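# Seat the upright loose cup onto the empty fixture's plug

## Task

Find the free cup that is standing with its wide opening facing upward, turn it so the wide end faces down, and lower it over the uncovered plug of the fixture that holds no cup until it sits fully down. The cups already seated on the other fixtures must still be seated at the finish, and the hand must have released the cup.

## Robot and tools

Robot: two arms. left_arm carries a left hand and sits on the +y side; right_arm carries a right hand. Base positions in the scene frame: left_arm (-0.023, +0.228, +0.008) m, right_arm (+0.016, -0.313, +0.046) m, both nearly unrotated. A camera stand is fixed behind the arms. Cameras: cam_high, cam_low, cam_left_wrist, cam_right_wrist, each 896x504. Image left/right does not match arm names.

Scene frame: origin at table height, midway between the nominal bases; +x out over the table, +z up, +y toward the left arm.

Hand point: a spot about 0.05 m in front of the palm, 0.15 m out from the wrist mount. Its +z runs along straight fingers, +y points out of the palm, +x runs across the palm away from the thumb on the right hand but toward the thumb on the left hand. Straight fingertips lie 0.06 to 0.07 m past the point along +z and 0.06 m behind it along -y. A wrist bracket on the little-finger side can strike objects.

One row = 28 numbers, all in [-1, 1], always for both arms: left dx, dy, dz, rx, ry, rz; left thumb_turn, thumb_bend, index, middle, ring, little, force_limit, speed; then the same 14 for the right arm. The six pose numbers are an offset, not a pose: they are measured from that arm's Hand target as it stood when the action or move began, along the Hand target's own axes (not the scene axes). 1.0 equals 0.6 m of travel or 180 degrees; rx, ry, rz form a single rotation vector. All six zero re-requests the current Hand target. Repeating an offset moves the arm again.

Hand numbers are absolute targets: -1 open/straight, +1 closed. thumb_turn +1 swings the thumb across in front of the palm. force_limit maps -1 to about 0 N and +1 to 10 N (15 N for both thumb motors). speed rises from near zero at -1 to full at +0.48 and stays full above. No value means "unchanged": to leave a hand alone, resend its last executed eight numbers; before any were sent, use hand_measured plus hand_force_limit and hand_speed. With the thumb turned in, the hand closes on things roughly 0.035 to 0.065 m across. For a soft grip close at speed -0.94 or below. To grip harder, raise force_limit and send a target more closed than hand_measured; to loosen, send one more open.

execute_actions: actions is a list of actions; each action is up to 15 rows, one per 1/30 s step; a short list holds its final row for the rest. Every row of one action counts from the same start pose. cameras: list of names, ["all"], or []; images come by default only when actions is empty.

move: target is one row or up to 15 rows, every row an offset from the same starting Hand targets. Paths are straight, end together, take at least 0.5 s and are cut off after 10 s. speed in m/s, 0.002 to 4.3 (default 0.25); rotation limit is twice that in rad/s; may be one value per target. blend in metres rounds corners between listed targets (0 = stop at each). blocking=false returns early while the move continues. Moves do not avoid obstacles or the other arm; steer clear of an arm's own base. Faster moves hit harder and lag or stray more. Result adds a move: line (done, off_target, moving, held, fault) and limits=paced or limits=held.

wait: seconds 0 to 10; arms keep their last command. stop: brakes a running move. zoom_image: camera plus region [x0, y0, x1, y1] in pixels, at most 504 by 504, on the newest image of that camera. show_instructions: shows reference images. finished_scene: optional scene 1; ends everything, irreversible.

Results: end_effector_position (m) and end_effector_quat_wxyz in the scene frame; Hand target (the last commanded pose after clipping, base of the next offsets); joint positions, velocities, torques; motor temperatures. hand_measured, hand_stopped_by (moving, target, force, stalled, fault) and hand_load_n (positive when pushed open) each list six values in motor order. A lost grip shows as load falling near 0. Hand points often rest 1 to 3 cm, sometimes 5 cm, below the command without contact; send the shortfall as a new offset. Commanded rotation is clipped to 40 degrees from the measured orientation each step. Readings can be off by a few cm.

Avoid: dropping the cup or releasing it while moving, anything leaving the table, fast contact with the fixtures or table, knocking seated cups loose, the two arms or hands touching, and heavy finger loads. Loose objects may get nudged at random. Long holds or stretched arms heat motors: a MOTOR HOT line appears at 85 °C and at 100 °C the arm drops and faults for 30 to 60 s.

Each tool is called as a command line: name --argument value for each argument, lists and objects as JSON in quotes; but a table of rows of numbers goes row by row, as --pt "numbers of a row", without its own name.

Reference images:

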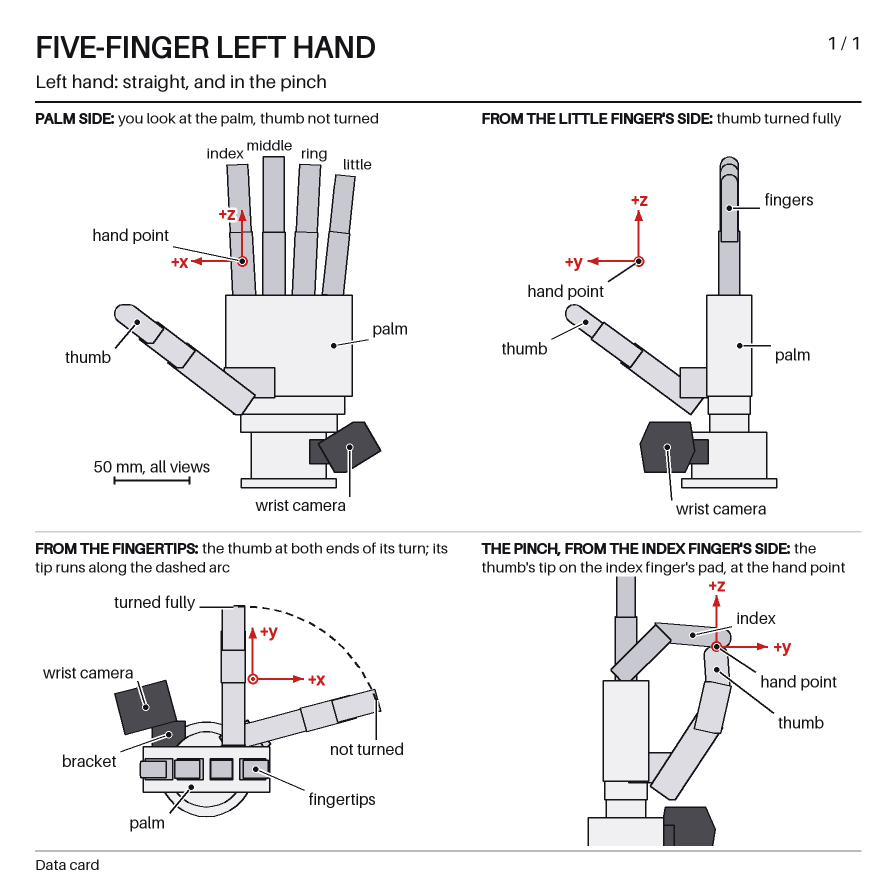

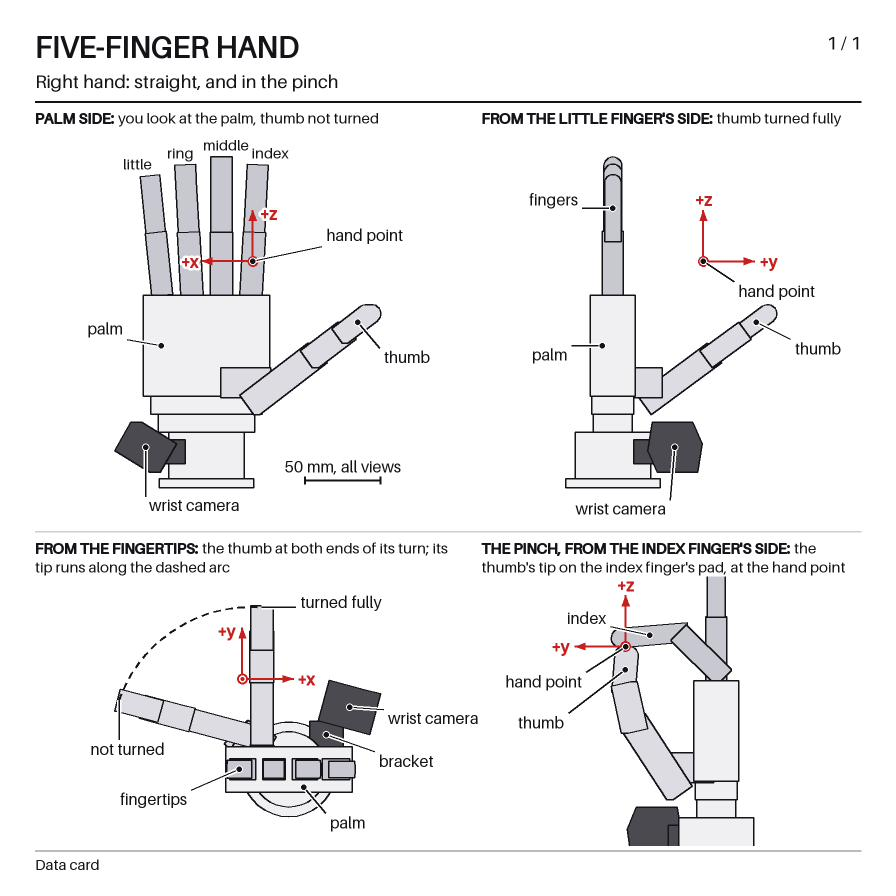

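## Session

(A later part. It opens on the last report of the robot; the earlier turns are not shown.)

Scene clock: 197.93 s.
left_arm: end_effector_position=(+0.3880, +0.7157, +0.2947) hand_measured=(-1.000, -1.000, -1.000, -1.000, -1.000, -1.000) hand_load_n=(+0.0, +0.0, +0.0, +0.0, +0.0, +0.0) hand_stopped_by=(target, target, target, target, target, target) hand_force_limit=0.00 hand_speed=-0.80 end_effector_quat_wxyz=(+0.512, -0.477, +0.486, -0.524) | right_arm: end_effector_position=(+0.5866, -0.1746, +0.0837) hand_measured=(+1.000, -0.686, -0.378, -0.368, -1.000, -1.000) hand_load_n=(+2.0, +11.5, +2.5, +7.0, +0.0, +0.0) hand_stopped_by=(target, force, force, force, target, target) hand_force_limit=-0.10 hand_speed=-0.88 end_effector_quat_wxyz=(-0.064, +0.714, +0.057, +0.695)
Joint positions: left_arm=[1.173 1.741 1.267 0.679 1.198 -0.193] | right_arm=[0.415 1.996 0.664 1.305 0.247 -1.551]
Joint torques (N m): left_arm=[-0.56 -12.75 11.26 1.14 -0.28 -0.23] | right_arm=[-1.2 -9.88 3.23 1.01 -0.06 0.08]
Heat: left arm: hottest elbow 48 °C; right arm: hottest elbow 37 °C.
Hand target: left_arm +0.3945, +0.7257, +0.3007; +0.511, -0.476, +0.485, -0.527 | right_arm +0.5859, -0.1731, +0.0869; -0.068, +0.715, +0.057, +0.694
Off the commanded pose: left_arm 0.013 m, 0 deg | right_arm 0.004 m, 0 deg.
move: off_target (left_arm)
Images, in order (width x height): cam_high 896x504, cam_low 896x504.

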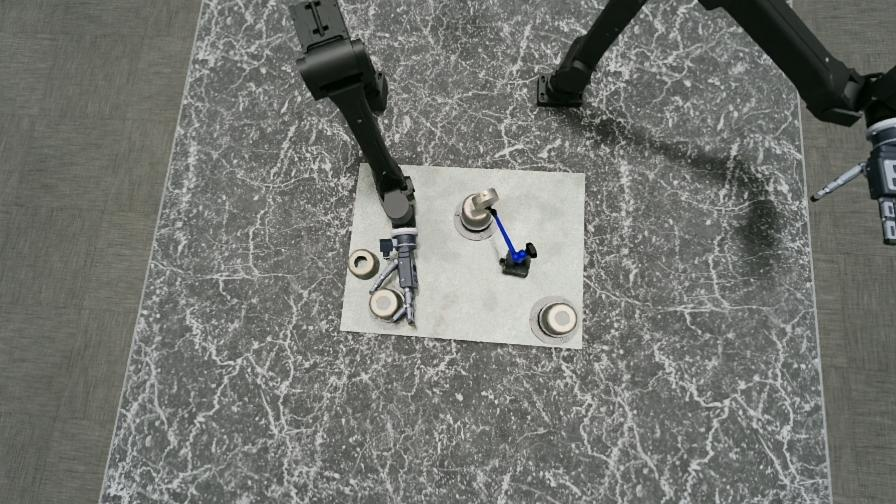

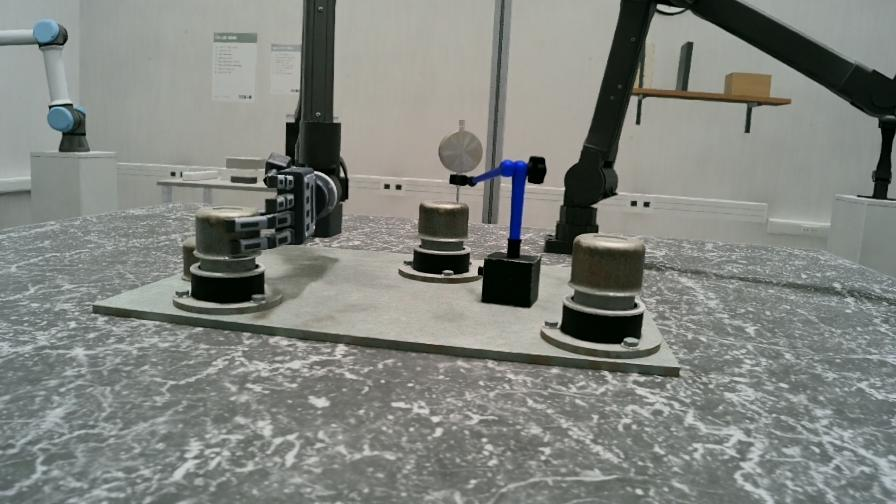

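move --target '[0,0,0,0,0,0,-1,-1,-1,-1,-1,-1,0,-0.8,0,0,0,0,0,0,1,-1,-1,-1,-1,-1,-0.1,-0.8]' --cameras '["cam_high","cam_low"]'

Scene clock: 201.23 s.
left_arm: end_effector_position=(+0.3880, +0.7157, +0.2947) hand_measured=(-1.000, -1.000, -1.000, -1.000, -1.000, -1.000) hand_load_n=(-0.5, +0.0, +0.0, +0.0, +0.0, +0.0) hand_stopped_by=(target, target, target, target, target, target) hand_force_limit=0.00 hand_speed=-0.80 end_effector_quat_wxyz=(+0.512, -0.477, +0.486, -0.524) | right_arm: end_effector_position=(+0.5863, -0.1747, +0.0825) hand_measured=(+1.000, -1.000, -1.000, -1.000, -1.000, -1.000) hand_load_n=(+0.0, +0.0, +0.0, +0.0, +0.0, +0.0) hand_stopped_by=(target, target, target, target, target, target) hand_force_limit=-0.10 hand_speed=-0.80 end_effector_quat_wxyz=(-0.064, +0.715, +0.058, +0.693)
Joint positions: left_arm=[1.173 1.741 1.267 0.679 1.198 -0.193] | right_arm=[0.415 1.996 0.663 1.301 0.245 -1.551]
Joint torques (N m): left_arm=[-0.91 -13.22 11.28 1.16 -0.28 -0.21] | right_arm=[-1.32 -9.76 3.34 1.1 0.02 0.09]
Heat: left arm: hottest elbow 48 °C; right arm: hottest elbow 37 °C.
Hand target: left_arm +0.3945, +0.7257, +0.3007; +0.511, -0.476, +0.485, -0.527 | right_arm +0.5859, -0.1733, +0.0868; -0.068, +0.715, +0.057, +0.694
Off the commanded pose: left_arm 0.013 m, 0 deg | right_arm 0.005 m, 0 deg.
move: off_target (left_arm)
Images, in order (width x height): cam_high 896x504, cam_low 896x504.

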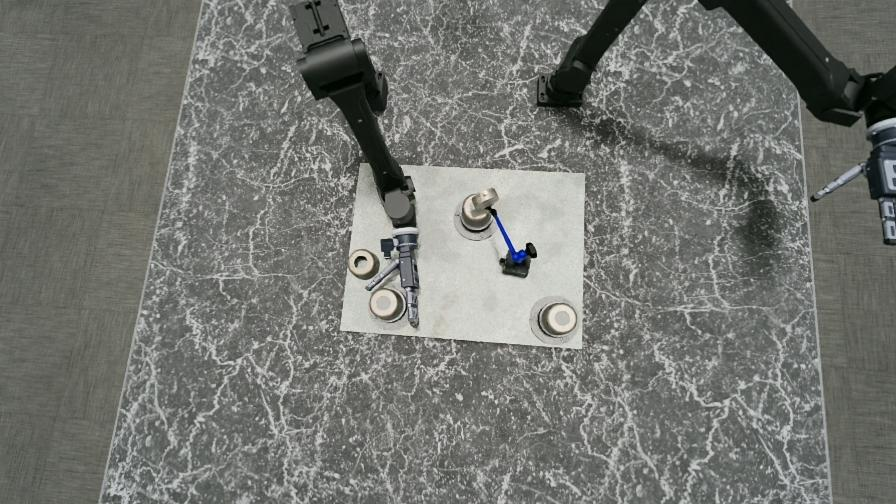

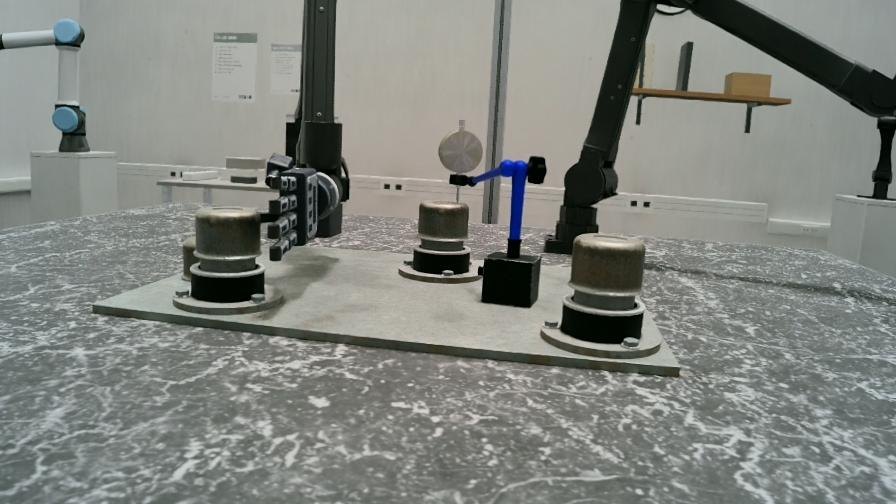

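move --pt "0 0 0 0 0 0 -1 -1 -1 -1 -1 -1 0 -0.8 0.1 0 -0.1667 0 0 0 1 -1 -1 -1 -1 -1 -0.1 -0.8" --pt "0 0 0 0 0 0 -1 -1 -1 -1 -1 -1 0 -0.8 0.3 0 -0.25 0 0 0 1 -1 -1 -1 -1 -1 -0.1 -0.8" --speed '[0.08,0.15]' --blend '[0.03,0]' --cameras '["cam_high","cam_low"]'

Scene clock: 206.83 s.
left_arm: end_effector_position=(+0.3880, +0.7157, +0.2947) hand_measured=(-1.000, -1.000, -1.000, -1.000, -1.000, -1.000) hand_load_n=(-0.5, +0.0, +0.0, +0.0, +0.0, +0.0) hand_stopped_by=(target, target, target, target, target, target) hand_force_limit=0.00 hand_speed=-0.80 end_effector_quat_wxyz=(+0.512, -0.477, +0.486, -0.524) | right_arm: end_effector_position=(+0.4390, -0.2096, +0.2543) hand_measured=(+1.000, -1.000, -1.000, -1.000, -1.000, -1.000) hand_load_n=(+0.0, +0.0, +0.0, +0.0, +0.0, +0.0) hand_stopped_by=(target, target, target, target, target, target) hand_force_limit=-0.10 hand_speed=-0.80 end_effector_quat_wxyz=(-0.058, +0.724, +0.062, +0.685)
Joint positions: left_arm=[1.173 1.741 1.267 0.679 1.198 -0.193] | right_arm=[0.526 1.025 0.361 0.604 0.358 -1.551]
Joint torques (N m): left_arm=[-0.97 -13.16 11.21 1.1 -0.28 -0.23] | right_arm=[-0.5 -2.02 10.24 1.11 0.22 0.12]
Heat: left arm: hottest elbow 49 °C; right arm: hottest elbow 37 °C.
Hand target: left_arm +0.3945, +0.7257, +0.3007; +0.511, -0.476, +0.485, -0.527 | right_arm +0.4440, -0.2021, +0.2711; -0.068, +0.715, +0.057, +0.694
Off the commanded pose: left_arm 0.013 m, 0 deg | right_arm 0.019 m, 2 deg.
move: off_target (left_arm, right_arm)
Images, in order (width x height): cam_high 896x504, cam_low 896x504.

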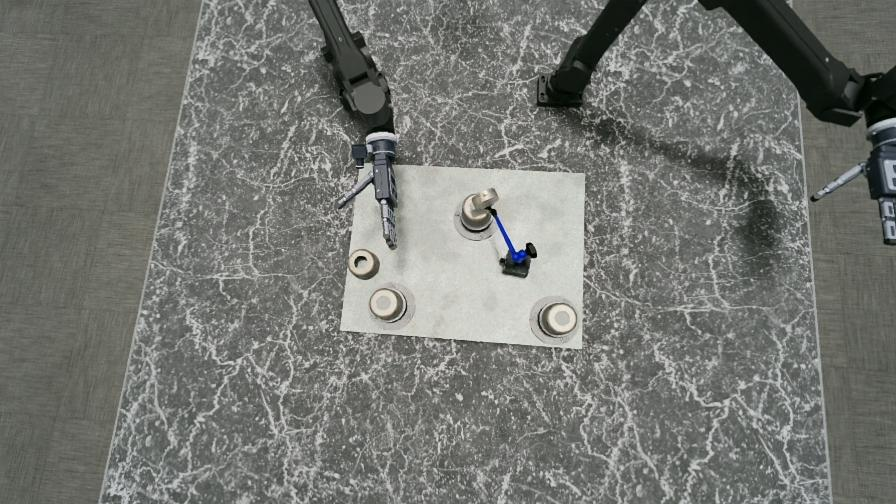

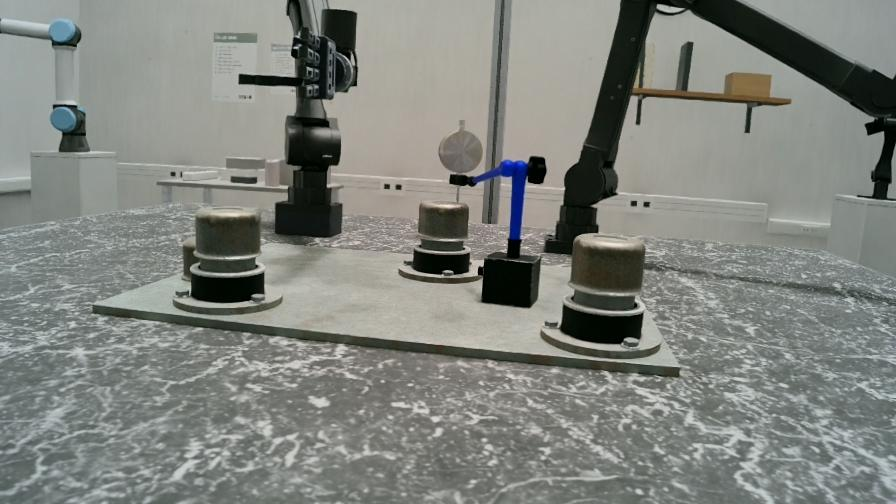

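zoom_image --camera "cam_low" --region '[160, 195, 300, 325]'

zoom_image --camera "cam_low" --region '[530, 220, 680, 360]'

zoom_image --camera "cam_high" --region '[340, 240, 440, 340]'

Scaled by 3.600 from the camera's 896x504 image, which has a finer 1280x720 frame.

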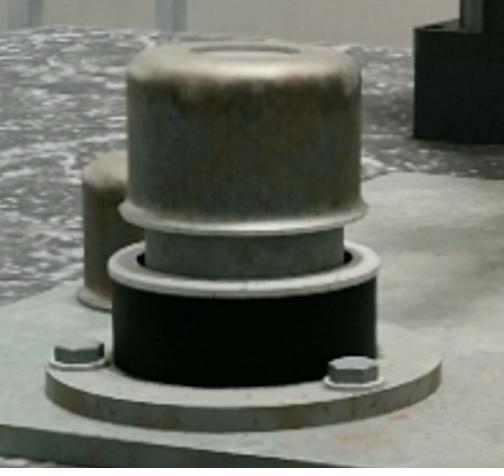

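Scaled by 3.360 from the camera's 896x504 image, which has a finer 1280x720 frame.

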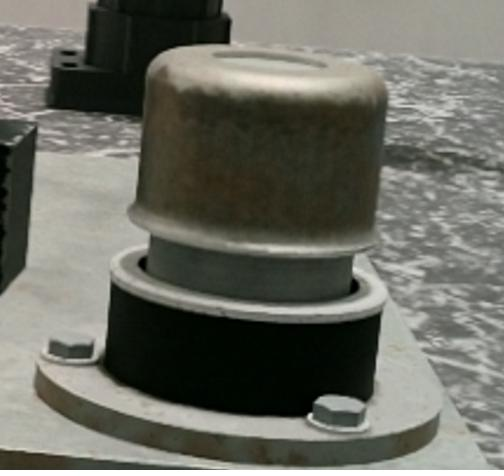

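Scaled by 5.040 from the camera's 896x504 image, which has a finer 1280x720 frame.

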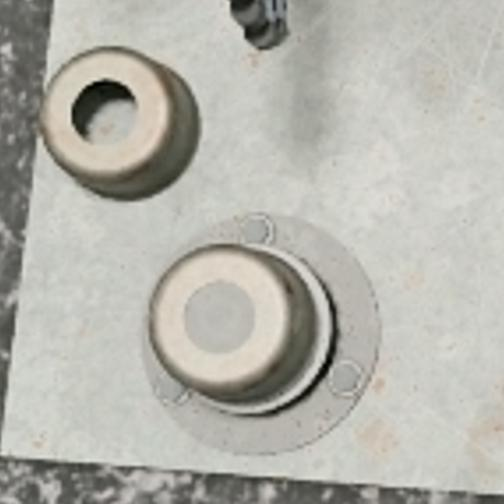

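finished_scene

The scene is finished: the task was done.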